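# Push utility cart through door into yellow bay

## Task

Move the utility cart through the self-closing door into the other room and park it in the yellow bay so that all four wheels sit inside the tape and none touches it. The case of copy paper must rest in the cart's top tray with no part extending beyond the tray's edges. The door must be closed at the end. Either robot or both may be used. Any robot that falls over or is left leaning fails the task.

## Robot and tools

Robots: r1 and r2 are identical Hello Robot Stretch 4 units, about 1.6 m tall. Each has an omni-wheel base (rim within 0.23 m of its centre), a lift on a mast, one arm reaching forward from the lift, a wrist with yaw, pitch and roll, and a two-finger gripper. Cameras: r1_head_camera, r1_head_left_camera, r1_head_right_camera, r1_wrist_camera and the same four for r2.

Frames: each robot reports in its own frames, in metres. The base frame sits on the floor below the base centre with x forward, y left, z up; hand_pose (a point between the open fingertips, not exact) is given there. base_odometry uses the base frame as it was at scene start and only counts wheel turns, so slip looks like travel; heading is in rad, left positive, -3.142 to 3.142. The robots' frames are unrelated, so only images, lidar_m and wrist_depth_mm show where one robot is relative to the other.

move: one action. Keys r1 and r2 each hold that robot's part; an unnamed robot gets nothing new but keeps any running motion. blocking must always be false (otherwise refused); the call returns in about 0.5 s while motion continues. cameras is a list of camera names, "all", or [] for none. Per robot:
- base: an offset from where the base last measured itself, not a pose. translate_m (forward +, -2 to 2 m), strafe_m (left +, -2 to 2 m), rotate_rad (counter-clockwise +, -3.2 to 3.2 rad). translate_m and strafe_m may be combined into one straight diagonal drive; rotate_rad goes alone.
- joints: absolute targets by name. lift_m 0 to 1.2; arm_m 0 to 0.55 (extension); wrist_yaw_rad -1.134 to 4.276 (0 ahead, left +, 3.14 folded back); wrist_pitch_rad -1.117 to 4.259 (0 level, 1.57 down); wrist_roll_rad -1.117 to 4.259 (clockwise + seen from behind); gripper_m -0.038 to 0.141, fingertip gap in metres, reading off by up to 0.015. Out-of-range joint targets are clipped; other bad values are refused.
- pace: "slow", "default", "fast" or "max". Base tops are 0.1/0.3/0.4/0.6 m/s and 1/2/3/4 rad/s; a raised lift lowers the base cap.
- speeds: top speed per joint (not gripper), replacing pace for it.
- contact_limits: 0 (lightest) to 1 for arm_m, lift_m, translate_m, strafe_m, rotate_rad, placed next to the matching command; default 0.5. A base limit persists until the next base command. Even at 0 the arm needs a firm push to stop.
- end_of_arm: "enable_torque" alone, to revive a limp wrist or gripper motor.
No motion lasts beyond about 14 s (time_out).

wait: seconds 0 to 10, plus cameras; returns state and images, ending early once a commanded robot comes to rest. wait(0) shows an "earlier move" line.
stop: brakes all running motions on both robots; re-tightens slack wheels.
zoom_image: camera plus region [x0, y0, x1, y1] in pixels from the top-left corner, at most 504 by 504, on that camera's latest image.
finished_scene: scene is the current scene number; ends the scene for good, and the goal must hold without the robots.

Results: a "move" line reports each robot sent a motion as done or its worst status. base_status and joint_status: moving, done (for the base, wheels turned the full amount even if slipping), off_target, contact_stop (that motion went slack), time_out, limit_stop_at_own_body, limit_stop_at_tilt (lean above 6 degrees; lift, arm and wheels go slack), torque_fault. An uncommanded stop blocks the rest of that reply's move and wait calls. "as last shown" marks a robot not named; its figures are repeated. on_its_own lists what happened uncommanded; "held at" is a target. lidar_m: 12 distances in metres, 30-degree sectors, first straight ahead, counter-clockwise (4th left, 7th behind, 10th right); "-" is nothing seen or closer than 0.25 m; sees from about 0.15 m up, misses glass and thin legs. wrist_depth_mm: 7x7 grid from the top left, 100 to 2000 mm, "-" unknown. base_tilt in degrees (forward, right), error up to 3. turned_by_wheels versus turned_by_imu differing by over about 0.1 rad in one move means a hit or slip. motor_effort in percent with bracketed peak; servo_current in mA for wrist and gripper.

Gripping: command a gap more than 0.015 below the object's width; about 0.06 below resists tugs. Use -0.02 or less to close behind a bar or handle. Grip can only be confirmed by images or a servo_current rise.

Avoid: any base or gripper pressing on the other robot (closing on its fingers counts), since that fails the scene; once bases touch, stop driving. Robots travel unequal distances (up to 3 cm per metre), so a shared load can be pulled and tip a robot. Tipping risk grows with over 1 kg held, arm_m above 0.2, fast paces, and hard pushes or pulls with a high gripper. Self-collision stops arise with the gripper over the base at low lift, upward tilt combined with roll or right yaw, and a folded-back wrist. Slack lifts sag and slack wheels roll. Don't drop things, slam the door, or hit hard. The simulation keeps running while you think, and an odd push may shift loose objects.

Each tool is called after "Call:" by a JSON object that holds its "method" and its "body", one argument or row to a line.

## Session

Call:
{"method": "move", "body": {

}}

Scene clock: 0.00 s.
r1.base_odometry: x=+0.000 y=+0.000 heading=+0.000
r1.turned_by_wheels: +0.000
r1.turned_by_imu: +0.000
r1.base_tilt: forward=-1.6 right=+1.3
r1.lidar_m: 1.92 2.25 3.81 1.93 0.97 0.84 0.83 0.93 0.77 0.76 0.93 1.59
r1.base_status: not commanded
r1.joint_positions: lift_m=+0.127 arm_m=+0.000 wrist_yaw_rad=+3.089 wrist_pitch_rad=+0.002 wrist_roll_rad=+0.000 gripper_m=+0.056
r1.joint_status: not commanded
r1.measured_speeds: all 0
r1.motor_effort: lift_m=+20 arm_m=-4 wheel_0=+0 wheel_1=+1 wheel_2=+1
r1.servo_current: wrist_yaw_rad=39 wrist_pitch_rad=46 wrist_roll_rad=65 gripper_m=39
r1.hand_pose: x=-0.1125 y=+0.1024 z=+0.3046 quat_wxyz=(+0.026, -0.001, +0.000, +1.000) (m; r1's base frame)
r1.wrist_depth_mm: 137 138 - - - - - / 113 139 - - - - - / 117 140 224 - - - - / 137 161 - - - - - / - - - - - - - / - - 191 - 187 - - / 842 759 750 788 788 732 768
r2.base_odometry: x=+0.000 y=+0.000 heading=+0.000
r2.turned_by_wheels: +0.000
r2.turned_by_imu: +0.000
r2.base_tilt: forward=-0.6 right=+0.1
r2.lidar_m: 2.02 1.45 1.40 1.49 2.01 2.22 2.34 3.17 1.60 3.62 2.59 2.46
r2.base_status: not commanded
r2.joint_positions: lift_m=+0.295 arm_m=+0.000 wrist_yaw_rad=+3.133 wrist_pitch_rad=+0.002 wrist_roll_rad=+0.000 gripper_m=+0.056
r2.joint_status: not commanded
r2.measured_speeds: all 0
r2.motor_effort: lift_m=+18 arm_m=-4 wheel_0=+0 wheel_1=-1 wheel_2=+0
r2.servo_current: wrist_yaw_rad=46 wrist_pitch_rad=39 wrist_roll_rad=46 gripper_m=59
r2.hand_pose: x=-0.1167 y=+0.0898 z=+0.4727 quat_wxyz=(+0.004, -0.001, +0.000, +1.000) (m; r2's base frame)
r2.wrist_depth_mm: - 140 - - - - - / - 126 150 - - - - / - 130 185 - - - - / 144 143 272 - - - - / 229 - - - - - - / 226 1576 196 1576 190 1618 1464 / 226 1060 1138 - - 1025 1060
pictures: r1_head_camera, r1_head_left_camera, r1_head_right_camera, r1_wrist_camera, r2_head_camera, r2_head_left_camera, r2_head_right_camera, r2_wrist_camera
Images, in order (width x height): r1_head_camera 420x560, r1_head_left_camera 420x672, r1_head_right_camera 420x672, r1_wrist_camera 616x392, r2_head_camera 420x560, r2_head_left_camera 420x672, r2_head_right_camera 420x672, r2_wrist_camera 616x392.

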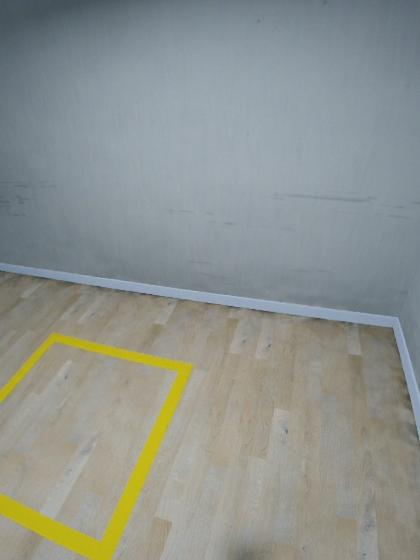

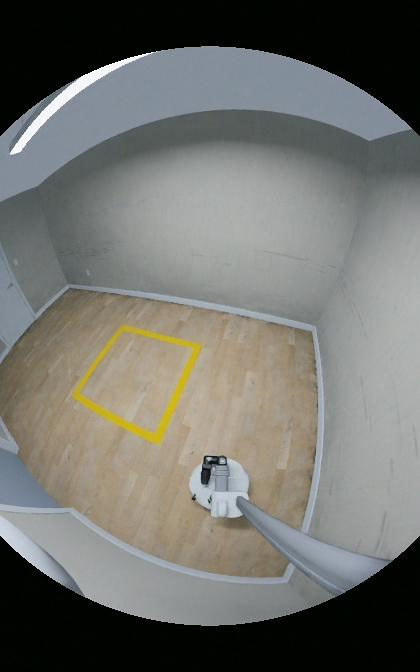

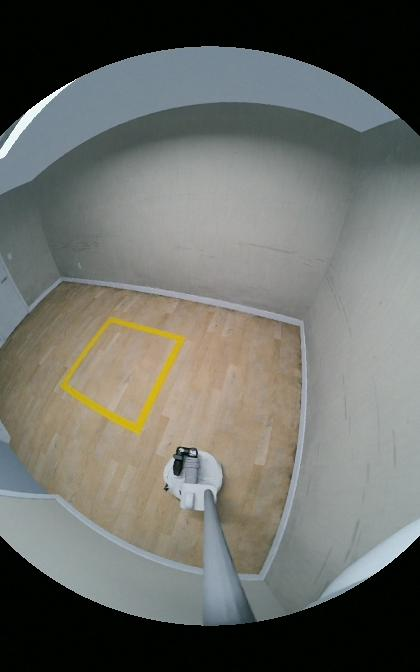

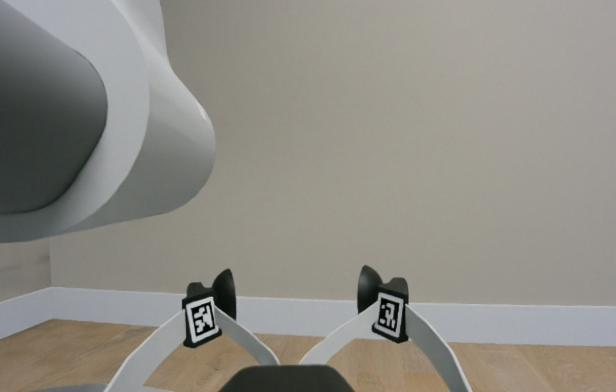

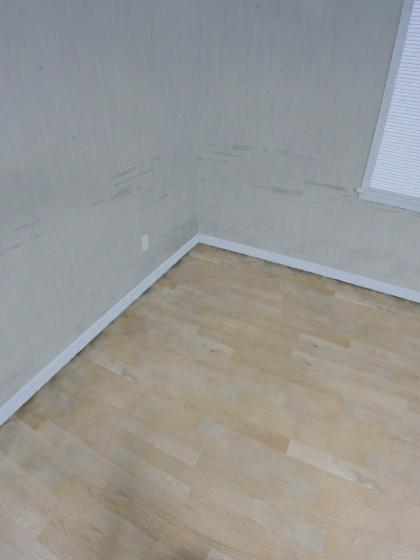

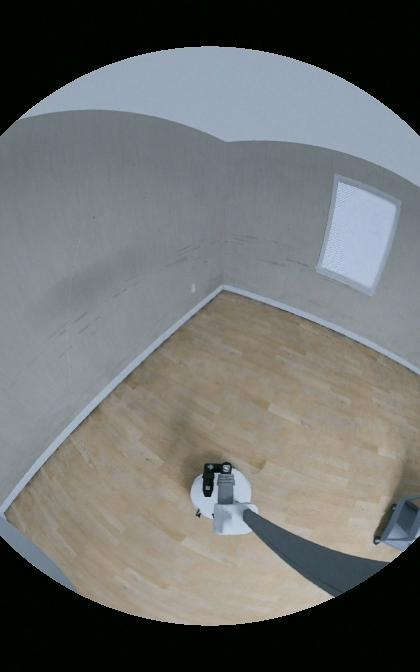

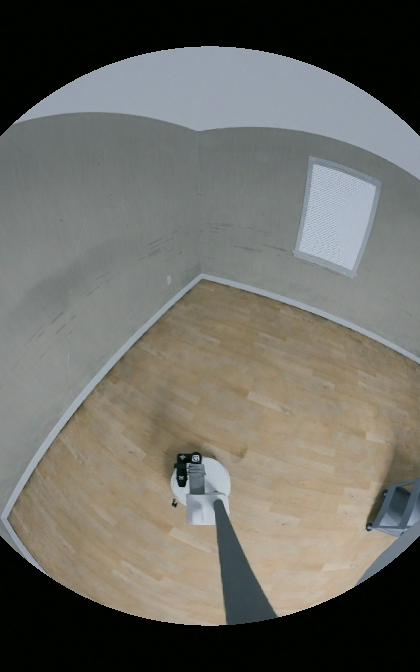

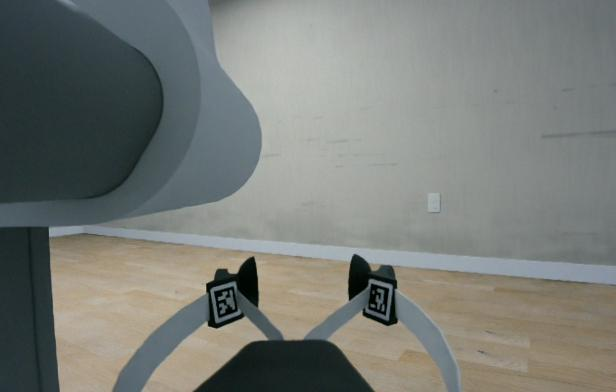

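Call:
{"method": "move", "body": {
  "blocking": false,
  "r1": {"base":{"rotate_rad":1.3}},
  "r2": {"base":{"rotate_rad":-2.0}},
  "cameras": []
}}

Call:
{"method": "wait", "body": {
  "seconds": 2,
  "cameras": []
}}

Call:
{"method": "wait", "body": {
  "seconds": 1
}}

Scene clock: 3.83 s.
move: r1 moving; r2 moving
r1.base_odometry: x=+0.000 y=+0.000 heading=+0.252
r1.turned_by_wheels: +0.252
r1.turned_by_imu: +0.252
r1.base_tilt: forward=-1.6 right=+1.2
r1.lidar_m: 1.98 2.71 3.66 1.25 0.89 0.80 0.87 0.80 0.77 0.82 1.11 1.92
r1.base_status: rotate_rad moving
r1.joint_positions: lift_m=+0.127 arm_m=+0.000 wrist_yaw_rad=+3.089 wrist_pitch_rad=+0.002 wrist_roll_rad=+0.000 gripper_m=+0.056
r1.joint_status: not commanded
r1.measured_speeds: translate_m=-0.001 strafe_m=-0.001 rotate_rad=+0.980 lift_m=+0.000 arm_m=+0.000 wrist_yaw_rad=+0.000 wrist_pitch_rad=+0.000 wrist_roll_rad=+0.000
r1.motor_effort: lift_m=+20(20) arm_m=-4(4) wheel_0=-8(9) wheel_1=-6(9) wheel_2=-7(7)
r1.servo_current: wrist_yaw_rad=59(59) wrist_pitch_rad=39(46) wrist_roll_rad=46(59) gripper_m=39(39)
r1.hand_pose: x=-0.1125 y=+0.1024 z=+0.3046 quat_wxyz=(+0.026, -0.001, +0.000, +1.000) (m; r1's base frame)
r1.wrist_depth_mm: 136 138 - - - - - / 113 139 - - - - - / 114 140 226 - - - - / 137 160 - - - - - / - - - - - - - / - 1060 190 - 187 - - / 778 750 750 798 750 699 732
r2.base_odometry: x=+0.000 y=+0.000 heading=-0.252
r2.turned_by_wheels: -0.252
r2.turned_by_imu: -0.244
r2.base_tilt: forward=-0.7 right=+0.1
r2.lidar_m: 2.52 1.62 1.40 1.40 1.67 2.23 2.24 2.64 1.59 1.63 2.93 2.49
r2.base_status: rotate_rad moving
r2.joint_positions: lift_m=+0.295 arm_m=+0.000 wrist_yaw_rad=+3.133 wrist_pitch_rad=+0.002 wrist_roll_rad=+0.000 gripper_m=+0.056
r2.joint_status: not commanded
r2.measured_speeds: translate_m=+0.000 strafe_m=+0.000 rotate_rad=-0.974 lift_m=+0.000 arm_m=+0.000 wrist_yaw_rad=+0.000 wrist_pitch_rad=+0.000 wrist_roll_rad=+0.000
r2.motor_effort: lift_m=+18(18) arm_m=-4(4) wheel_0=+8(9) wheel_1=+8(10) wheel_2=+9(11)
r2.servo_current: wrist_yaw_rad=33(52) wrist_pitch_rad=39(46) wrist_roll_rad=52(52) gripper_m=39(59)
r2.hand_pose: x=-0.1167 y=+0.0898 z=+0.4727 quat_wxyz=(+0.004, -0.001, +0.000, +1.000) (m; r2's base frame)
r2.wrist_depth_mm: - 141 - - - - - / - 127 150 - - - - / - 130 184 - - - - / 144 143 272 - - - - / 229 - - - - - - / 227 1576 196 1576 190 1661 1464 / 226 1060 1138 - - 1060 1060
pictures: none
No camera images: "cameras" was empty.

Scene clock: 5.23 s.
earlier move: r1 done; r2 moving
r1.base_odometry: x=+0.000 y=+0.000 heading=+1.300
r1.turned_by_wheels: +1.048
r1.turned_by_imu: +1.053
r1.base_tilt: forward=-1.6 right=+1.3
r1.lidar_m: 3.79 1.23 0.89 0.83 0.88 0.82 0.77 0.81 1.10 1.93 2.00 2.67
r1.base_status: done
r1.joint_positions: lift_m=+0.127 arm_m=+0.000 wrist_yaw_rad=+3.089 wrist_pitch_rad=+0.002 wrist_roll_rad=+0.000 gripper_m=+0.056
r1.joint_status: not commanded
r1.measured_speeds: all 0
r1.motor_effort: lift_m=+20(20) arm_m=-4(4) wheel_0=-4(10) wheel_1=-1(9) wheel_2=-1(8)
r1.servo_current: wrist_yaw_rad=52(65) wrist_pitch_rad=46(52) wrist_roll_rad=59(65) gripper_m=39(46)
r1.hand_pose: x=-0.1125 y=+0.1024 z=+0.3046 quat_wxyz=(+0.026, -0.001, +0.000, +1.000) (m; r1's base frame)
r1.wrist_depth_mm: 136 138 - - - - - / 113 139 - - - - - / 118 140 229 - - - - / 137 162 - - - - - / - - - - - - - / - - 191 - 187 - - / 788 707 750 143 778 768 809
r2.base_odometry: x=+0.000 y=+0.000 heading=-1.990
r2.turned_by_wheels: -1.738
r2.turned_by_imu: -1.692
r2.base_tilt: forward=-0.6 right=+0.0
r2.lidar_m: 1.63 3.23 2.50 2.49 1.83 1.41 1.39 1.52 2.27 2.23 2.41 3.63
r2.base_status: rotate_rad moving
r2.joint_positions: lift_m=+0.295 arm_m=+0.000 wrist_yaw_rad=+3.133 wrist_pitch_rad=+0.002 wrist_roll_rad=+0.000 gripper_m=+0.056
r2.joint_status: not commanded
r2.measured_speeds: translate_m=+0.001 strafe_m=-0.001 rotate_rad=-0.226 lift_m=+0.000 arm_m=+0.000 wrist_yaw_rad=+0.000 wrist_pitch_rad=+0.000 wrist_roll_rad=+0.000
r2.motor_effort: lift_m=+18(18) arm_m=-4(4) wheel_0=+3(11) wheel_1=+2(12) wheel_2=+5(11)
r2.servo_current: wrist_yaw_rad=39(59) wrist_pitch_rad=46(46) wrist_roll_rad=39(52) gripper_m=46(59)
r2.hand_pose: x=-0.1167 y=+0.0898 z=+0.4727 quat_wxyz=(+0.004, -0.001, +0.000, +1.000) (m; r2's base frame)
r2.wrist_depth_mm: - 140 - - - - - / - 126 141 - - - - / - 129 185 - - - - / 144 143 207 - - - - / 220 - - - - - - / 220 1430 195 171 190 - 1336 / 226 1078 1138 - - 1042 1060
wait: 1.40 of 2 s (r1 has come to rest)
pictures: none
No camera images: "cameras" was empty.

Scene clock: 5.63 s.
earlier move: r2 done
r1.base_odometry: x=+0.000 y=+0.000 heading=+1.300
r1.turned_by_wheels: +0.000
r1.turned_by_imu: +0.000
r1.base_tilt: forward=-1.6 right=+1.3
r1.lidar_m: 3.82 1.25 0.91 0.83 0.88 0.82 0.76 0.80 1.10 1.93 1.97 2.68
r1.base_status: done
r1.joint_positions: lift_m=+0.127 arm_m=+0.000 wrist_yaw_rad=+3.089 wrist_pitch_rad=+0.002 wrist_roll_rad=+0.000 gripper_m=+0.056
r1.joint_status: not commanded
r1.measured_speeds: all 0
r1.motor_effort: lift_m=+20(20) arm_m=-4(4) wheel_0=-4(10) wheel_1=-1(9) wheel_2=-1(8)
r1.servo_current: wrist_yaw_rad=46(65) wrist_pitch_rad=39(52) wrist_roll_rad=52(65) gripper_m=39(46)
r1.hand_pose: x=-0.1125 y=+0.1024 z=+0.3046 quat_wxyz=(+0.026, -0.001, +0.000, +1.000) (m; r1's base frame)
r1.wrist_depth_mm: 136 138 - - - - - / 113 139 - - - - - / 118 139 229 - - - - / 138 162 - - - - - / - - - - - - - / - - 190 - 187 - - / 788 691 750 143 788 788 820
r2.base_odometry: x=+0.000 y=+0.000 heading=-1.999
r2.turned_by_wheels: -0.009
r2.turned_by_imu: -0.009
r2.base_tilt: forward=-0.7 right=+0.0
r2.lidar_m: 1.59 3.28 2.52 2.49 1.86 1.43 1.40 1.50 2.27 2.21 2.39 3.61
r2.base_status: done
r2.joint_positions: lift_m=+0.295 arm_m=+0.000 wrist_yaw_rad=+3.133 wrist_pitch_rad=+0.002 wrist_roll_rad=+0.000 gripper_m=+0.056
r2.joint_status: not commanded
r2.measured_speeds: all 0
r2.motor_effort: lift_m=+18(18) arm_m=-4(4) wheel_0=+1(11) wheel_1=+3(12) wheel_2=+4(11)
r2.servo_current: wrist_yaw_rad=39(59) wrist_pitch_rad=33(46) wrist_roll_rad=46(52) gripper_m=52(59)
r2.hand_pose: x=-0.1167 y=+0.0898 z=+0.4727 quat_wxyz=(+0.004, -0.001, +0.000, +1.000) (m; r2's base frame)
r2.wrist_depth_mm: - 141 - - - - - / - 127 142 - - - - / - 129 185 - - - - / 144 143 207 - - - - / 220 - - - - - - / 220 1464 193 171 190 - 1308 / 226 1078 1160 - - 1025 1060
wait: 0.40 of 1 s (r2 has come to rest)
pictures: r1_head_camera, r1_head_left_camera, r1_head_right_camera, r1_wrist_camera, r2_head_camera, r2_head_left_camera, r2_head_right_camera, r2_wrist_camera
Images, in order (width x height): r1_head_camera 420x560, r1_head_left_camera 420x672, r1_head_right_camera 420x672, r1_wrist_camera 616x392, r2_head_camera 420x560, r2_head_left_camera 420x672, r2_head_right_camera 420x672, r2_wrist_camera 616x392.

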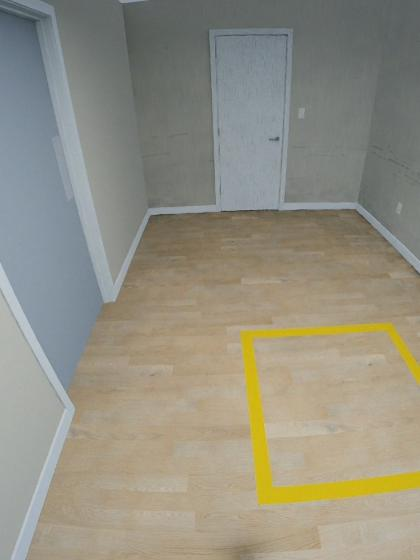

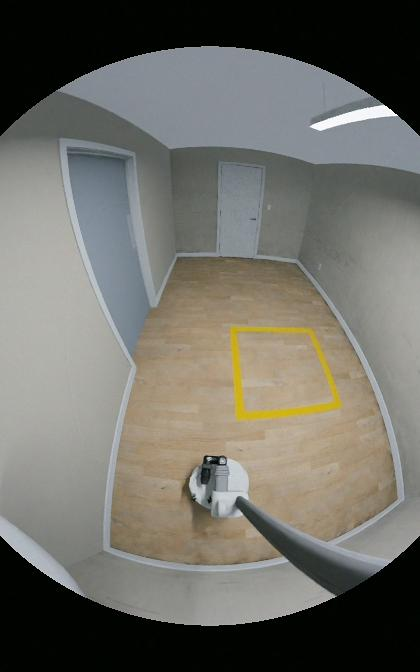

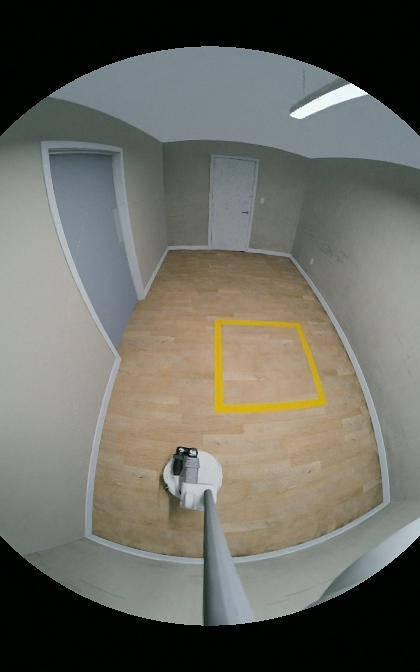

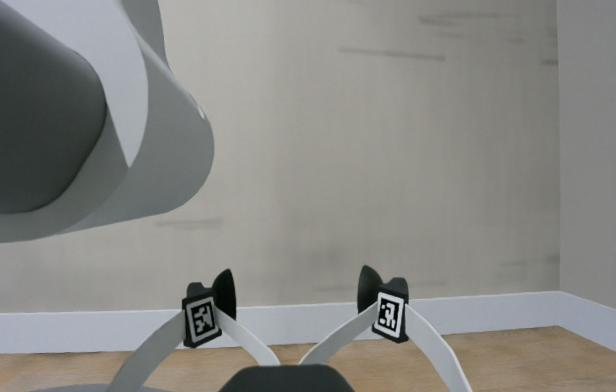

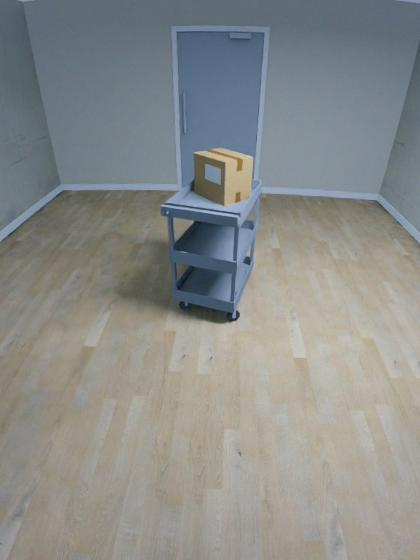

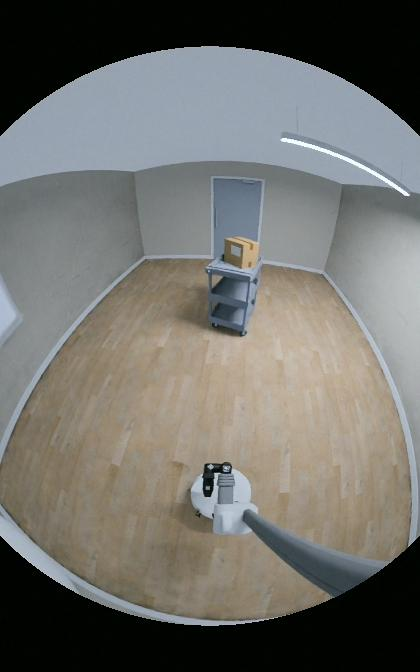

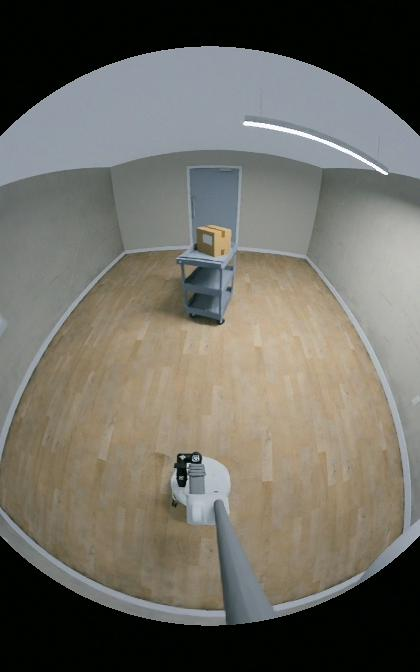

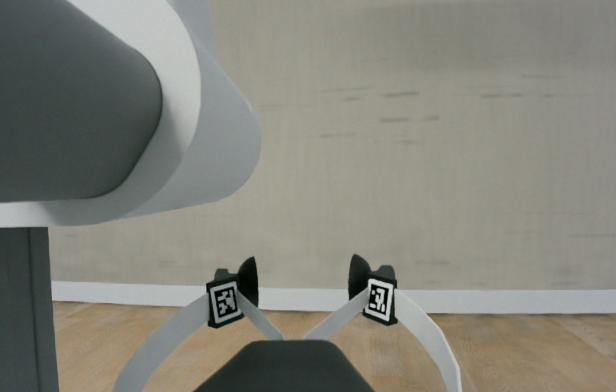

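Call:
{"method": "zoom_image", "body": {
  "camera": "r2_head_camera",
  "region": [130, 10, 300, 340]
}}

Call:
{"method": "zoom_image", "body": {
  "camera": "r1_head_left_camera",
  "region": [50, 120, 250, 400]
}}

Call:
{"method": "zoom_image", "body": {
  "camera": "r2_head_right_camera",
  "region": [150, 150, 270, 340]
}}

Scaled by 1.527 from the camera's 420x560 image, which has a finer 1200x1600 frame.

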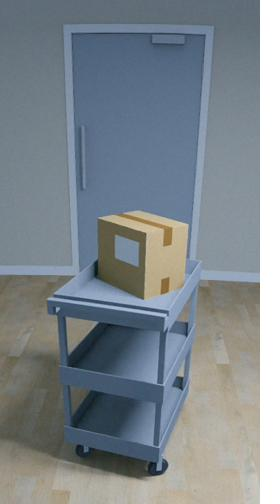

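Scaled by 1.800 from the camera's 420x672 image, which has a finer 600x960 frame.

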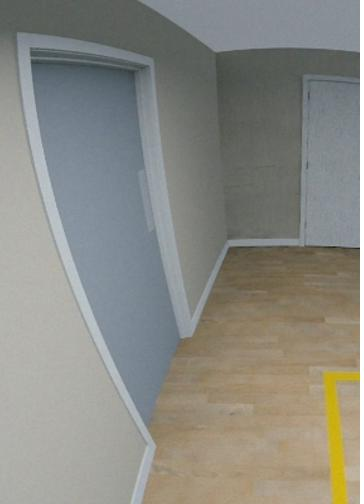

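Scaled by 2.653 from the camera's 420x672 image, which has a finer 600x960 frame.

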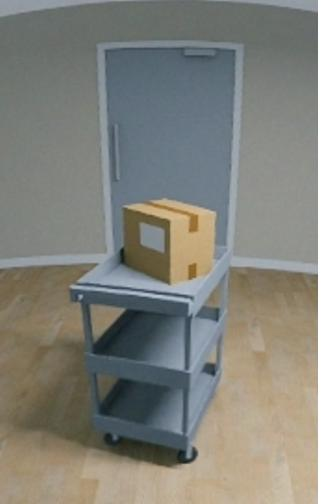

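Call:
{"method": "move", "body": {
  "blocking": false,
  "r2": {"base":{"translate_m":0.5},"joints":{"lift_m":0.95,"wrist_yaw_rad":0,"wrist_pitch_rad":0.4,"gripper_m":0.1},"pace":"fast"},
  "cameras": []
}}

Call:
{"method": "wait", "body": {
  "seconds": 4,
  "cameras": []
}}

Call:
{"method": "wait", "body": {
  "seconds": 2,
  "cameras": ["r2_head_camera","r2_head_left_camera","r2_wrist_camera"]
}}

Call:
{"method": "zoom_image", "body": {
  "camera": "r2_head_camera",
  "region": [100, 100, 340, 420]
}}

Scene clock: 44.37 s.
move: r2 moving
r1: as last shown
r1.lidar_m: 3.80 1.27 0.88 0.84 0.88 0.82 0.76 0.81 1.10 1.92 2.00 2.65
r1.motor_effort: lift_m=+20(20) arm_m=-4(4) wheel_0=-4(4) wheel_1=-1(1) wheel_2=-1(1)
r1.servo_current: wrist_yaw_rad=33(52) wrist_pitch_rad=39(46) wrist_roll_rad=52(65) gripper_m=46(46)
r1.wrist_depth_mm: 137 138 - - - - - / 113 139 - - - - - / 118 140 229 - - - - / 137 162 - - - - - / - - - - - - - / - - 190 - 187 - - / 788 715 750 143 798 778 809
r2.base_odometry: x=-0.021 y=-0.046 heading=-1.999
r2.turned_by_wheels: +0.000
r2.turned_by_imu: +0.001
r2.base_tilt: forward=-0.7 right=+0.1
r2.lidar_m: 1.55 3.26 2.51 2.49 1.91 1.48 1.46 1.58 2.30 2.25 2.39 3.54
r2.base_status: translate_m moving
r2.joint_positions: lift_m=+0.358 arm_m=+0.000 wrist_yaw_rad=+2.522 wrist_pitch_rad=+0.397 wrist_roll_rad=+0.000 gripper_m=+0.075
r2.joint_status: lift_m moving; wrist_yaw_rad moving; wrist_pitch_rad moving; gripper_m moving
r2.measured_speeds: translate_m=+0.195 strafe_m=+0.000 rotate_rad=+0.003 lift_m=+0.244 arm_m=+0.000 wrist_yaw_rad=-1.735 wrist_pitch_rad=+0.081 wrist_roll_rad=+0.000
r2.motor_effort: lift_m=+24(26) arm_m=-4(4) wheel_0=+9(10) wheel_1=+9(9) wheel_2=-14(15)
r2.servo_current: wrist_yaw_rad=104(150) wrist_pitch_rad=39(130) wrist_roll_rad=52(52) gripper_m=104(104)
r2.hand_pose: x=+0.0052 y=+0.2256 z=+0.4245 quat_wxyz=(+0.299, -0.188, +0.060, +0.934) (m; r2's base frame)
r2.wrist_depth_mm: - - - - - - - / - - - - - - - / - - - 1661 1756 1921 1808 / 1308 1281 1366 1366 1308 1281 1281 / 1025 1025 1025 1008 991 976 960 / 820 798 191 798 189 820 768 / 699 668 699 - 683 647 640
pictures: none
No camera images: "cameras" was empty.

Scene clock: 46.60 s.
earlier move: r2 done
r1.base_odometry: x=+0.000 y=+0.000 heading=+1.300
r1.turned_by_wheels: +0.000
r1.turned_by_imu: +0.000
r1.base_tilt: forward=-1.6 right=+1.3
r1.lidar_m: 3.77 1.27 0.89 0.84 0.88 0.82 0.77 0.79 1.10 1.91 2.01 2.69
r1.base_status: not commanded
r1.joint_positions: lift_m=+0.127 arm_m=+0.000 wrist_yaw_rad=+3.089 wrist_pitch_rad=+0.002 wrist_roll_rad=+0.000 gripper_m=+0.056
r1.joint_status: not commanded
r1.measured_speeds: all 0
r1.motor_effort: lift_m=+20(20) arm_m=-4(4) wheel_0=-4(4) wheel_1=-1(2) wheel_2=-1(1)
r1.servo_current: wrist_yaw_rad=52(72) wrist_pitch_rad=46(52) wrist_roll_rad=52(65) gripper_m=39(52)
r1.hand_pose: x=-0.1125 y=+0.1024 z=+0.3046 quat_wxyz=(+0.026, -0.001, +0.000, +1.000) (m; r1's base frame)
r1.wrist_depth_mm: 137 138 - - - - - / 113 140 - - - - - / 118 139 229 - - - - / 137 162 - - - - - / - - - - - - - / - - 190 - 187 - - / 788 707 759 143 798 768 809
r2.base_odometry: x=-0.208 y=-0.455 heading=-1.999
r2.turned_by_wheels: +0.000
r2.turned_by_imu: +0.001
r2.base_tilt: forward=-0.6 right=+0.0
r2.lidar_m: 1.11 3.19 2.51 2.43 2.47 1.93 1.90 2.08 2.33 2.27 2.47 1.64
r2.base_status: done
r2.joint_positions: lift_m=+0.950 arm_m=+0.000 wrist_yaw_rad=+0.003 wrist_pitch_rad=+0.399 wrist_roll_rad=+0.000 gripper_m=+0.100
r2.joint_status: all done
r2.measured_speeds: all 0
r2.motor_effort: lift_m=+21(26) arm_m=-4(4) wheel_0=+1(11) wheel_1=+3(10) wheel_2=+0(17)
r2.servo_current: wrist_yaw_rad=52(156) wrist_pitch_rad=33(130) wrist_roll_rad=46(59) gripper_m=59(104)
r2.hand_pose: x=+0.4369 y=-0.0866 z=+1.0160 quat_wxyz=(+0.980, +0.000, +0.198, +0.001) (m; r2's base frame)
r2.wrist_depth_mm: - - - - - - - / - - - 1281 1229 - - / - - - 1229 1255 - - / - - - - - - - / - - - - 1118 - 1921 / 1618 1661 193 - 192 1576 1537 / 1430 1366 1397 - 1397 1336 1397
wait: 2.23 of 4 s (r2 has come to rest)
pictures: none
No camera images: "cameras" was empty.

Scene clock: 48.60 s.
r1.base_odometry: x=+0.000 y=+0.000 heading=+1.300
r1.turned_by_wheels: +0.000
r1.turned_by_imu: +0.000
r1.base_tilt: forward=-1.6 right=+1.3
r1.lidar_m: 3.78 1.29 0.89 0.84 0.88 0.83 0.77 0.82 1.10 1.92 2.01 2.66
r1.base_status: not commanded
r1.joint_positions: lift_m=+0.127 arm_m=+0.000 wrist_yaw_rad=+3.089 wrist_pitch_rad=+0.002 wrist_roll_rad=+0.000 gripper_m=+0.056
r1.joint_status: not commanded
r1.measured_speeds: all 0
r1.motor_effort: lift_m=+20(20) arm_m=-4(4) wheel_0=-4(4) wheel_1=-1(2) wheel_2=-1(1)
r1.servo_current: wrist_yaw_rad=33(72) wrist_pitch_rad=39(52) wrist_roll_rad=52(65) gripper_m=46(52)
r1.hand_pose: x=-0.1125 y=+0.1024 z=+0.3046 quat_wxyz=(+0.026, -0.001, +0.000, +1.000) (m; r1's base frame)
r1.wrist_depth_mm: 136 139 - - - - - / 113 139 - - - - - / 118 140 228 - - - - / 137 162 - - - - - / - - - - - - - / - - 190 - 188 - - / 788 707 759 143 798 788 809
r2.base_odometry: x=-0.208 y=-0.455 heading=-1.999
r2.turned_by_wheels: +0.000
r2.turned_by_imu: +0.000
r2.base_tilt: forward=-0.7 right=+0.1
r2.lidar_m: 1.12 3.16 2.49 2.42 2.46 1.95 1.89 2.07 2.31 2.27 2.46 1.65
r2.base_status: done
r2.joint_positions: lift_m=+0.950 arm_m=+0.000 wrist_yaw_rad=+0.003 wrist_pitch_rad=+0.399 wrist_roll_rad=+0.000 gripper_m=+0.100
r2.joint_status: all done
r2.measured_speeds: all 0
r2.motor_effort: lift_m=+21(26) arm_m=-4(4) wheel_0=+1(11) wheel_1=+2(10) wheel_2=+0(17)
r2.servo_current: wrist_yaw_rad=46(156) wrist_pitch_rad=39(130) wrist_roll_rad=33(59) gripper_m=52(104)
r2.hand_pose: x=+0.4369 y=-0.0866 z=+1.0160 quat_wxyz=(+0.980, +0.000, +0.198, +0.001) (m; r2's base frame)
r2.wrist_depth_mm: - - - - - - - / - - - 1308 1229 - - / - - - 1255 1255 - - / - - - - - - - / - - - - 1118 - 1983 / 1661 1661 193 - 191 1618 1576 / 1430 1366 1430 - 1397 1308 1366
wait: 2.00 s; at rest by 0.27 s
pictures: r2_head_camera, r2_head_left_camera, r2_wrist_camera
Images, in order (width x height): r2_head_camera 420x560, r2_head_left_camera 420x672, r2_wrist_camera 616x392.

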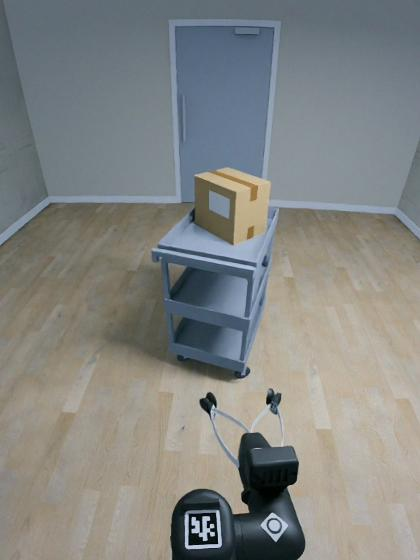

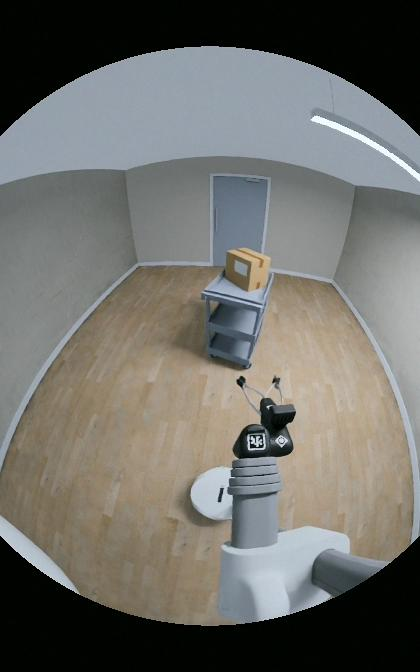

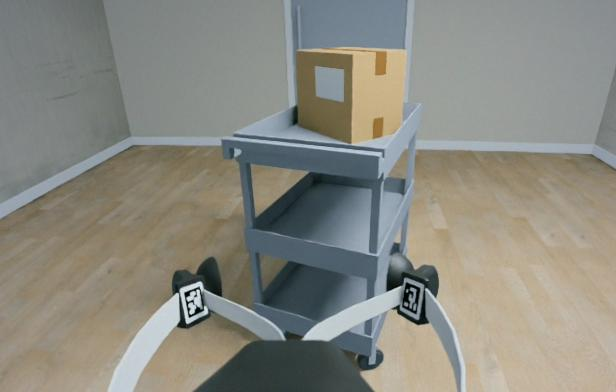

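Scaled by 1.575 from the camera's 420x560 image, which has a finer 1200x1600 frame.

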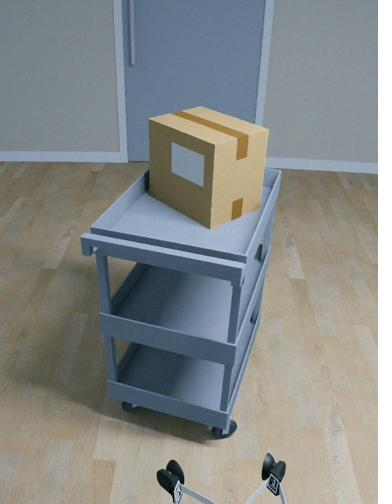

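Call:
{"method": "zoom_image", "body": {
  "camera": "r2_wrist_camera",
  "region": [210, 30, 440, 190]
}}

Call:
{"method": "zoom_image", "body": {
  "camera": "r2_head_left_camera",
  "region": [190, 230, 290, 370]
}}

Scaled by 2.191.

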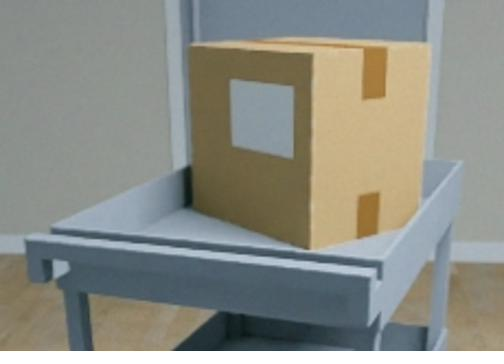

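Scaled by 3.600 from the camera's 420x672 image, which has a finer 600x960 frame.

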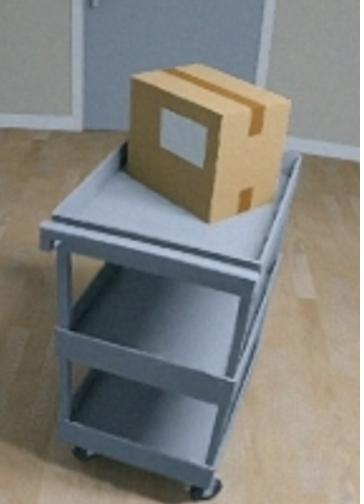

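Call:
{"method": "move", "body": {
  "blocking": false,
  "r2": {"base":{"translate_m":0.25,"strafe_m":0.38},"joints":{"wrist_pitch_rad":0,"wrist_roll_rad":1.57},"pace":"fast"},
  "cameras": []
}}

Call:
{"method": "wait", "body": {
  "seconds": 5,
  "cameras": []
}}

Call:
{"method": "move", "body": {
  "blocking": false,
  "r2": {"base":{"rotate_rad":-0.5}},
  "cameras": []
}}

Call:
{"method": "wait", "body": {
  "seconds": 4,
  "cameras": ["r2_head_camera","r2_head_right_camera","r2_wrist_camera"]
}}

Scene clock: 71.03 s.
move: r2 moving
r1: as last shown
r1.lidar_m: 3.80 1.25 0.91 0.83 0.87 0.80 0.77 0.79 1.11 1.93 1.98 2.67
r1.motor_effort: lift_m=+20(20) arm_m=-4(4) wheel_0=-3(4) wheel_1=-1(1) wheel_2=-1(1)
r1.servo_current: wrist_yaw_rad=59(65) wrist_pitch_rad=39(52) wrist_roll_rad=52(65) gripper_m=46(46)
r1.wrist_depth_mm: 136 138 - - - - - / 113 139 - - - - - / 118 140 229 - - - - / 137 162 - - - - - / - - - - - - - / - - 190 - 187 - - / 788 707 750 143 798 778 831
r2.base_odometry: x=-0.187 y=-0.488 heading=-1.999
r2.turned_by_wheels: +0.000
r2.turned_by_imu: +0.000
r2.base_tilt: forward=-0.7 right=+0.0
r2.lidar_m: 1.09 3.12 2.47 2.40 2.48 1.99 1.91 2.09 2.37 2.31 2.47 1.36
r2.base_status: translate_m moving; strafe_m moving
r2.joint_positions: lift_m=+0.950 arm_m=+0.000 wrist_yaw_rad=+0.003 wrist_pitch_rad=+0.009 wrist_roll_rad=+0.642 gripper_m=+0.100
r2.joint_status: wrist_pitch_rad moving; wrist_roll_rad moving
r2.measured_speeds: translate_m=+0.082 strafe_m=+0.127 rotate_rad=+0.003 lift_m=+0.000 arm_m=+0.000 wrist_yaw_rad=+0.000 wrist_pitch_rad=-0.077 wrist_roll_rad=+1.820
r2.motor_effort: lift_m=+21(21) arm_m=-4(4) wheel_0=-8(9) wheel_1=+11(12) wheel_2=-11(11)
r2.servo_current: wrist_yaw_rad=52(59) wrist_pitch_rad=39(163) wrist_roll_rad=85(104) gripper_m=52(52)
r2.hand_pose: x=+0.4595 y=-0.0867 z=+1.1253 quat_wxyz=(+0.949, +0.316, +0.005, +0.000) (m; r2's base frame)
r2.wrist_depth_mm: - - - - - - - / - - - - - - - / - - - - - - - / - - - - 1229 - - / - - - - 1205 - - / - - 195 1336 187 1182 1708 / - - - - - - 1366
pictures: none
No camera images: "cameras" was empty.

Scene clock: 73.23 s.
earlier move: r2 done
r1.base_odometry: x=+0.000 y=+0.000 heading=+1.300
r1.turned_by_wheels: +0.000
r1.turned_by_imu: +0.000
r1.base_tilt: forward=-1.6 right=+1.3
r1.lidar_m: 3.80 1.26 0.89 0.84 0.89 0.81 0.77 0.79 1.09 1.91 1.99 2.67
r1.base_status: not commanded
r1.joint_positions: lift_m=+0.127 arm_m=+0.000 wrist_yaw_rad=+3.089 wrist_pitch_rad=+0.002 wrist_roll_rad=+0.000 gripper_m=+0.056
r1.joint_status: not commanded
r1.measured_speeds: all 0
r1.motor_effort: lift_m=+20(20) arm_m=-4(4) wheel_0=-4(4) wheel_1=-1(2) wheel_2=-1(1)
r1.servo_current: wrist_yaw_rad=52(72) wrist_pitch_rad=39(52) wrist_roll_rad=59(65) gripper_m=39(52)
r1.hand_pose: x=-0.1125 y=+0.1024 z=+0.3046 quat_wxyz=(+0.026, -0.001, +0.000, +1.000) (m; r1's base frame)
r1.wrist_depth_mm: 136 139 - - - - - / 113 139 - - - - - / 118 139 229 - - - - / 137 161 - - - - - / - - - - - - - / - - 190 - 187 - - / 798 699 750 143 798 778 809
r2.base_odometry: x=+0.034 y=-0.840 heading=-1.999
r2.turned_by_wheels: +0.000
r2.turned_by_imu: +0.001
r2.base_tilt: forward=-0.6 right=+0.1
r2.lidar_m: 1.02 2.66 2.10 2.02 2.22 2.16 2.12 2.33 2.73 2.68 2.91 0.99
r2.base_status: done
r2.joint_positions: lift_m=+0.950 arm_m=+0.000 wrist_yaw_rad=+0.003 wrist_pitch_rad=+0.008 wrist_roll_rad=+1.568 gripper_m=+0.100
r2.joint_status: all done
r2.measured_speeds: all 0
r2.motor_effort: lift_m=+21(21) arm_m=-4(4) wheel_0=-2(12) wheel_1=+3(14) wheel_2=-5(12)
r2.servo_current: wrist_yaw_rad=46(59) wrist_pitch_rad=52(163) wrist_roll_rad=46(104) gripper_m=52(59)
r2.hand_pose: x=+0.4595 y=-0.0867 z=+1.1257 quat_wxyz=(+0.708, +0.706, +0.004, -0.002) (m; r2's base frame)
r2.wrist_depth_mm: - - - - 960 732 - / - - - - 1060 1281 - / - - - - - - 842 / - - - - - - 1537 / - - - - - - 1576 / - - 192 - 194 1921 1537 / - - - - - - 1537
wait: 2.20 of 5 s (r2 has come to rest)
pictures: none
No camera images: "cameras" was empty.

Scene clock: 73.73 s.
move: r2 moving
r1: as last shown
r1.lidar_m: 3.76 1.27 0.88 0.83 0.87 0.80 0.77 0.80 1.10 1.92 1.99 2.69
r1.motor_effort: lift_m=+20(20) arm_m=-4(4) wheel_0=-3(4) wheel_1=-1(1) wheel_2=-1(1)
r1.servo_current: wrist_yaw_rad=46(65) wrist_pitch_rad=33(46) wrist_roll_rad=59(65) gripper_m=39(46)
r1.wrist_depth_mm: 136 139 - - - - - / 113 139 - - - - - / 118 140 229 - - - - / 137 162 - - - - - / - - - - - - - / - - 190 - 188 - - / 788 707 750 143 798 778 809
r2.base_odometry: x=+0.034 y=-0.840 heading=-2.219
r2.turned_by_wheels: -0.220
r2.turned_by_imu: -0.213
r2.base_tilt: forward=-0.8 right=+0.1
r2.lidar_m: 1.00 3.31 2.24 2.03 2.06 2.28 2.09 2.13 2.71 2.65 2.71 1.01
r2.base_status: rotate_rad moving
r2.joint_positions: lift_m=+0.950 arm_m=+0.000 wrist_yaw_rad=+0.003 wrist_pitch_rad=+0.008 wrist_roll_rad=+1.568 gripper_m=+0.100
r2.joint_status: not commanded
r2.measured_speeds: translate_m=+0.000 strafe_m=-0.001 rotate_rad=-0.859 lift_m=+0.000 arm_m=+0.000 wrist_yaw_rad=+0.000 wrist_pitch_rad=+0.000 wrist_roll_rad=+0.000
r2.motor_effort: lift_m=+21(21) arm_m=-4(4) wheel_0=+6(9) wheel_1=+9(9) wheel_2=+9(11)
r2.servo_current: wrist_yaw_rad=39(59) wrist_pitch_rad=46(59) wrist_roll_rad=52(59) gripper_m=52(59)
r2.hand_pose: x=+0.4595 y=-0.0867 z=+1.1257 quat_wxyz=(+0.708, +0.706, +0.004, -0.002) (m; r2's base frame)
r2.wrist_depth_mm: - - - - - - 1537 / - - - - 1098 788 778 / - - - - 1042 809 809 / - - - - 1138 1255 831 / - - - - - - 1576 / - - 192 - 194 1921 1576 / - - - - - - 1537
pictures: none
No camera images: "cameras" was empty.

Scene clock: 74.60 s.
earlier move: r2 done
r1.base_odometry: x=+0.000 y=+0.000 heading=+1.300
r1.turned_by_wheels: +0.000
r1.turned_by_imu: +0.000
r1.base_tilt: forward=-1.6 right=+1.3
r1.lidar_m: 3.78 1.26 0.89 0.84 0.88 0.82 0.77 0.80 1.10 1.91 2.00 2.70
r1.base_status: not commanded
r1.joint_positions: lift_m=+0.127 arm_m=+0.000 wrist_yaw_rad=+3.089 wrist_pitch_rad=+0.002 wrist_roll_rad=+0.000 gripper_m=+0.056
r1.joint_status: not commanded
r1.measured_speeds: all 0
r1.motor_effort: lift_m=+20(20) arm_m=-4(4) wheel_0=-4(4) wheel_1=-1(1) wheel_2=-1(1)
r1.servo_current: wrist_yaw_rad=39(72) wrist_pitch_rad=39(46) wrist_roll_rad=59(65) gripper_m=39(46)
r1.hand_pose: x=-0.1125 y=+0.1024 z=+0.3046 quat_wxyz=(+0.026, -0.001, +0.000, +1.000) (m; r1's base frame)
r1.wrist_depth_mm: 136 138 - - - - - / 113 139 - - - - - / 117 140 229 - - - - / 137 162 - - - - - / - - - - - - - / - - 190 - 187 - - / 788 715 759 143 788 778 831
r2.base_odometry: x=+0.034 y=-0.840 heading=-2.499
r2.turned_by_wheels: -0.280
r2.turned_by_imu: -0.272
r2.base_tilt: forward=-0.7 right=+0.1
r2.lidar_m: 1.00 1.01 2.59 2.09 2.05 2.27 2.13 2.10 2.33 2.71 2.68 2.94
r2.base_status: done
r2.joint_positions: lift_m=+0.950 arm_m=+0.000 wrist_yaw_rad=+0.002 wrist_pitch_rad=+0.008 wrist_roll_rad=+1.568 gripper_m=+0.100
r2.joint_status: not commanded
r2.measured_speeds: all 0
r2.motor_effort: lift_m=+21(21) arm_m=-4(4) wheel_0=+3(10) wheel_1=+2(9) wheel_2=+4(11)
r2.servo_current: wrist_yaw_rad=39(59) wrist_pitch_rad=52(59) wrist_roll_rad=46(72) gripper_m=59(59)
r2.hand_pose: x=+0.4595 y=-0.0867 z=+1.1257 quat_wxyz=(+0.708, +0.706, +0.004, -0.002) (m; r2's base frame)
r2.wrist_depth_mm: - - - - - - 1537 / - - - - - - 1537 / - - - - - - 1537 / - - - - - - 1397 / - - - - 1098 1397 831 / - - 193 1138 193 - 831 / - - - - 820 - 820
wait: 0.87 of 4 s (r2 has come to rest)
pictures: r2_head_camera, r2_head_right_camera, r2_wrist_camera
Images, in order (width x height): r2_head_camera 420x560, r2_head_right_camera 420x672, r2_wrist_camera 616x392.

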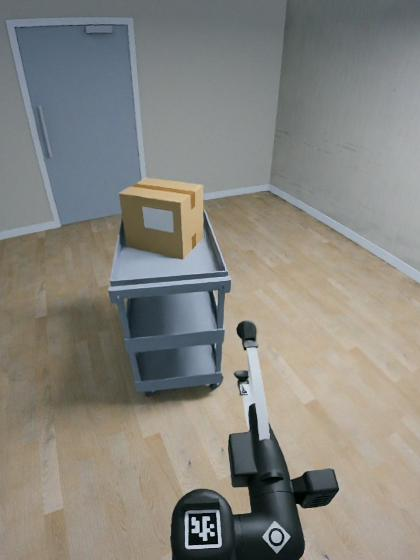

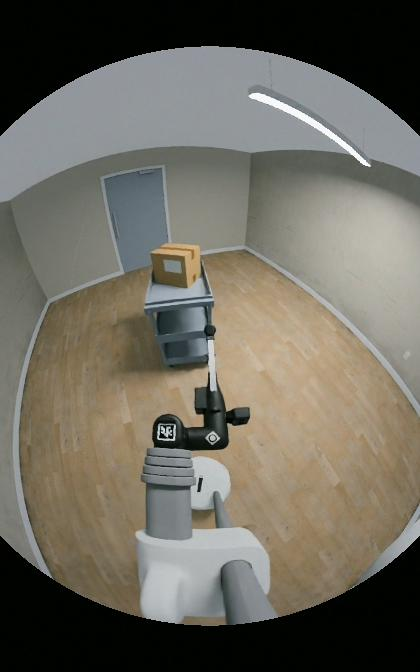

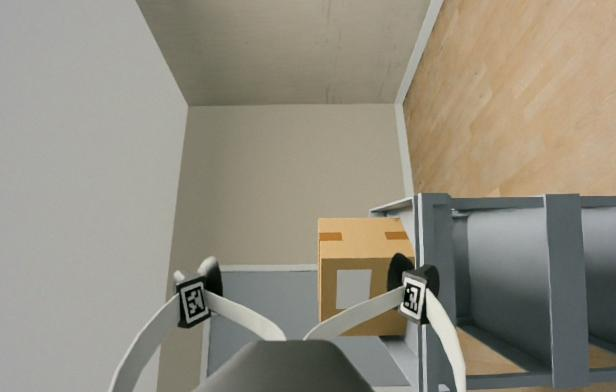

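Call:
{"method": "move", "body": {
  "blocking": false,
  "r2": {"base":{"translate_m":0.3,"strafe_m":0.19},"joints":{"lift_m":0.74}},
  "cameras": []
}}

Call:
{"method": "wait", "body": {
  "seconds": 5,
  "cameras": ["r2_head_camera","r2_head_right_camera","r2_wrist_camera"]
}}

Call:
{"method": "zoom_image", "body": {
  "camera": "r2_head_camera",
  "region": [80, 200, 330, 460]
}}

Scene clock: 87.13 s.
move: r2 moving
r1: as last shown
r1.base_tilt: forward=-1.6 right=+1.2
r1.lidar_m: 3.80 1.25 0.87 0.84 0.87 0.81 0.76 0.81 1.09 1.93 2.00 2.66
r1.servo_current: wrist_yaw_rad=46(52) wrist_pitch_rad=46(52) wrist_roll_rad=52(65) gripper_m=46(46)
r1.wrist_depth_mm: 136 139 - - - - - / 113 139 - - - - - / 118 140 229 - - - - / 137 162 - - - - - / - - - - - - - / - - 190 - 187 - - / 788 699 759 143 788 768 820
r2.base_odometry: x=+0.021 y=-0.873 heading=-2.499
r2.turned_by_wheels: -0.001
r2.turned_by_imu: +0.000
r2.base_tilt: forward=-0.7 right=+0.1
r2.lidar_m: 0.96 0.95 2.62 2.09 2.03 2.27 2.17 2.14 2.36 2.71 2.69 2.94
r2.base_status: translate_m moving; strafe_m moving
r2.joint_positions: lift_m=+0.912 arm_m=+0.000 wrist_yaw_rad=+0.002 wrist_pitch_rad=+0.008 wrist_roll_rad=+1.568 gripper_m=+0.100
r2.joint_status: lift_m moving
r2.measured_speeds: translate_m=+0.115 strafe_m=+0.075 rotate_rad=-0.005 lift_m=-0.146 arm_m=+0.000 wrist_yaw_rad=+0.000 wrist_pitch_rad=+0.000 wrist_roll_rad=+0.000
r2.motor_effort: lift_m=+15(21) arm_m=-4(4) wheel_0=-4(9) wheel_1=+10(11) wheel_2=-11(11)
r2.servo_current: wrist_yaw_rad=46(52) wrist_pitch_rad=52(52) wrist_roll_rad=46(59) gripper_m=52(52)
r2.hand_pose: x=+0.4595 y=-0.0867 z=+1.0883 quat_wxyz=(+0.708, +0.706, +0.004, -0.002) (m; r2's base frame)
r2.wrist_depth_mm: - - - - - - 1464 / - - - - - - 1499 / - - - - - - 1499 / - - - - - - 831 / - - - - 1042 - 820 / - - 193 1118 192 - 809 / - - - - - - 798
pictures: none
No camera images: "cameras" was empty.

Scene clock: 89.17 s.
earlier move: r2 done
r1.base_odometry: x=+0.000 y=+0.000 heading=+1.300
r1.turned_by_wheels: +0.000
r1.turned_by_imu: +0.000
r1.base_tilt: forward=-1.6 right=+1.3
r1.lidar_m: 3.80 1.25 0.88 0.83 0.88 0.82 0.76 0.79 1.12 1.91 1.96 2.67
r1.base_status: not commanded
r1.joint_positions: lift_m=+0.127 arm_m=+0.000 wrist_yaw_rad=+3.089 wrist_pitch_rad=+0.002 wrist_roll_rad=+0.000 gripper_m=+0.056
r1.joint_status: not commanded
r1.measured_speeds: all 0
r1.motor_effort: lift_m=+20(20) arm_m=-4(4) wheel_0=-3(4) wheel_1=-1(2) wheel_2=-1(1)
r1.servo_current: wrist_yaw_rad=52(72) wrist_pitch_rad=39(52) wrist_roll_rad=46(65) gripper_m=39(46)
r1.hand_pose: x=-0.1125 y=+0.1024 z=+0.3046 quat_wxyz=(+0.026, -0.001, +0.000, +1.000) (m; r1's base frame)
r1.wrist_depth_mm: 136 138 - - - - - / 113 139 - - - - - / 118 140 229 - - - - / 137 162 - - - - - / - - - - - - - / - - 190 - 187 - - / 809 707 750 143 788 778 809
r2.base_odometry: x=-0.092 y=-1.172 heading=-2.499
r2.turned_by_wheels: +0.000
r2.turned_by_imu: +0.001
r2.base_tilt: forward=-0.7 right=+0.1
r2.lidar_m: 0.67 3.28 2.55 2.05 2.00 2.16 2.48 2.44 2.69 2.77 2.75 0.75
r2.base_status: done
r2.joint_positions: lift_m=+0.740 arm_m=+0.000 wrist_yaw_rad=+0.002 wrist_pitch_rad=+0.008 wrist_roll_rad=+1.568 gripper_m=+0.100
r2.joint_status: all done
r2.measured_speeds: all 0
r2.motor_effort: lift_m=+14(21) arm_m=-4(4) wheel_0=-5(9) wheel_1=+2(13) wheel_2=-5(13)
r2.servo_current: wrist_yaw_rad=39(59) wrist_pitch_rad=52(59) wrist_roll_rad=46(65) gripper_m=52(52)
r2.hand_pose: x=+0.4595 y=-0.0867 z=+0.9163 quat_wxyz=(+0.708, +0.706, +0.004, -0.002) (m; r2's base frame)
r2.wrist_depth_mm: - - - - - 1808 1255 / - - - - 549 1808 559 / - - - - 549 960 549 / - - - 778 1118 - 535 / - - 842 820 535 - 530 / - - 193 866 193 - 525 / - - - - 521 539 517
wait: 2.03 of 5 s (r2 has come to rest)
pictures: r2_head_camera, r2_head_right_camera, r2_wrist_camera
Images, in order (width x height): r2_head_camera 420x560, r2_head_right_camera 420x672, r2_wrist_camera 616x392.

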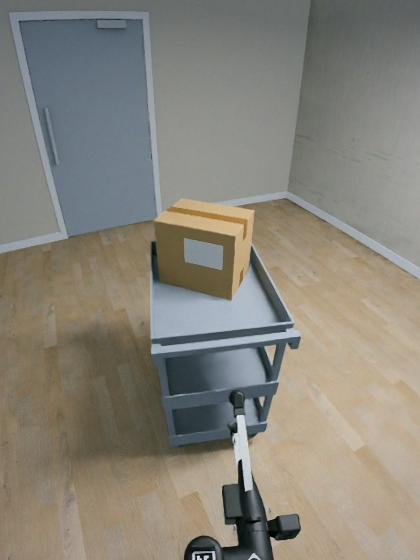

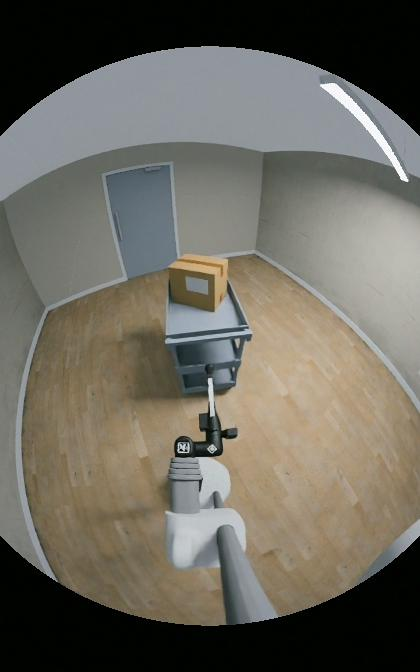

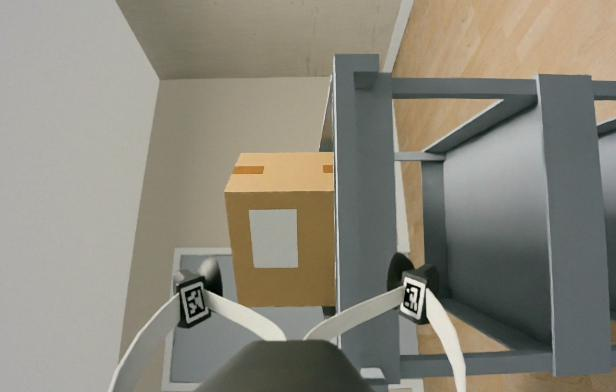

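Scaled by 1.938 from the camera's 420x560 image, which has a finer 1200x1600 frame.

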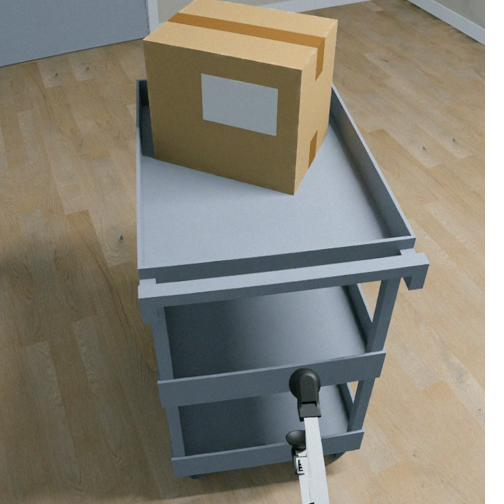

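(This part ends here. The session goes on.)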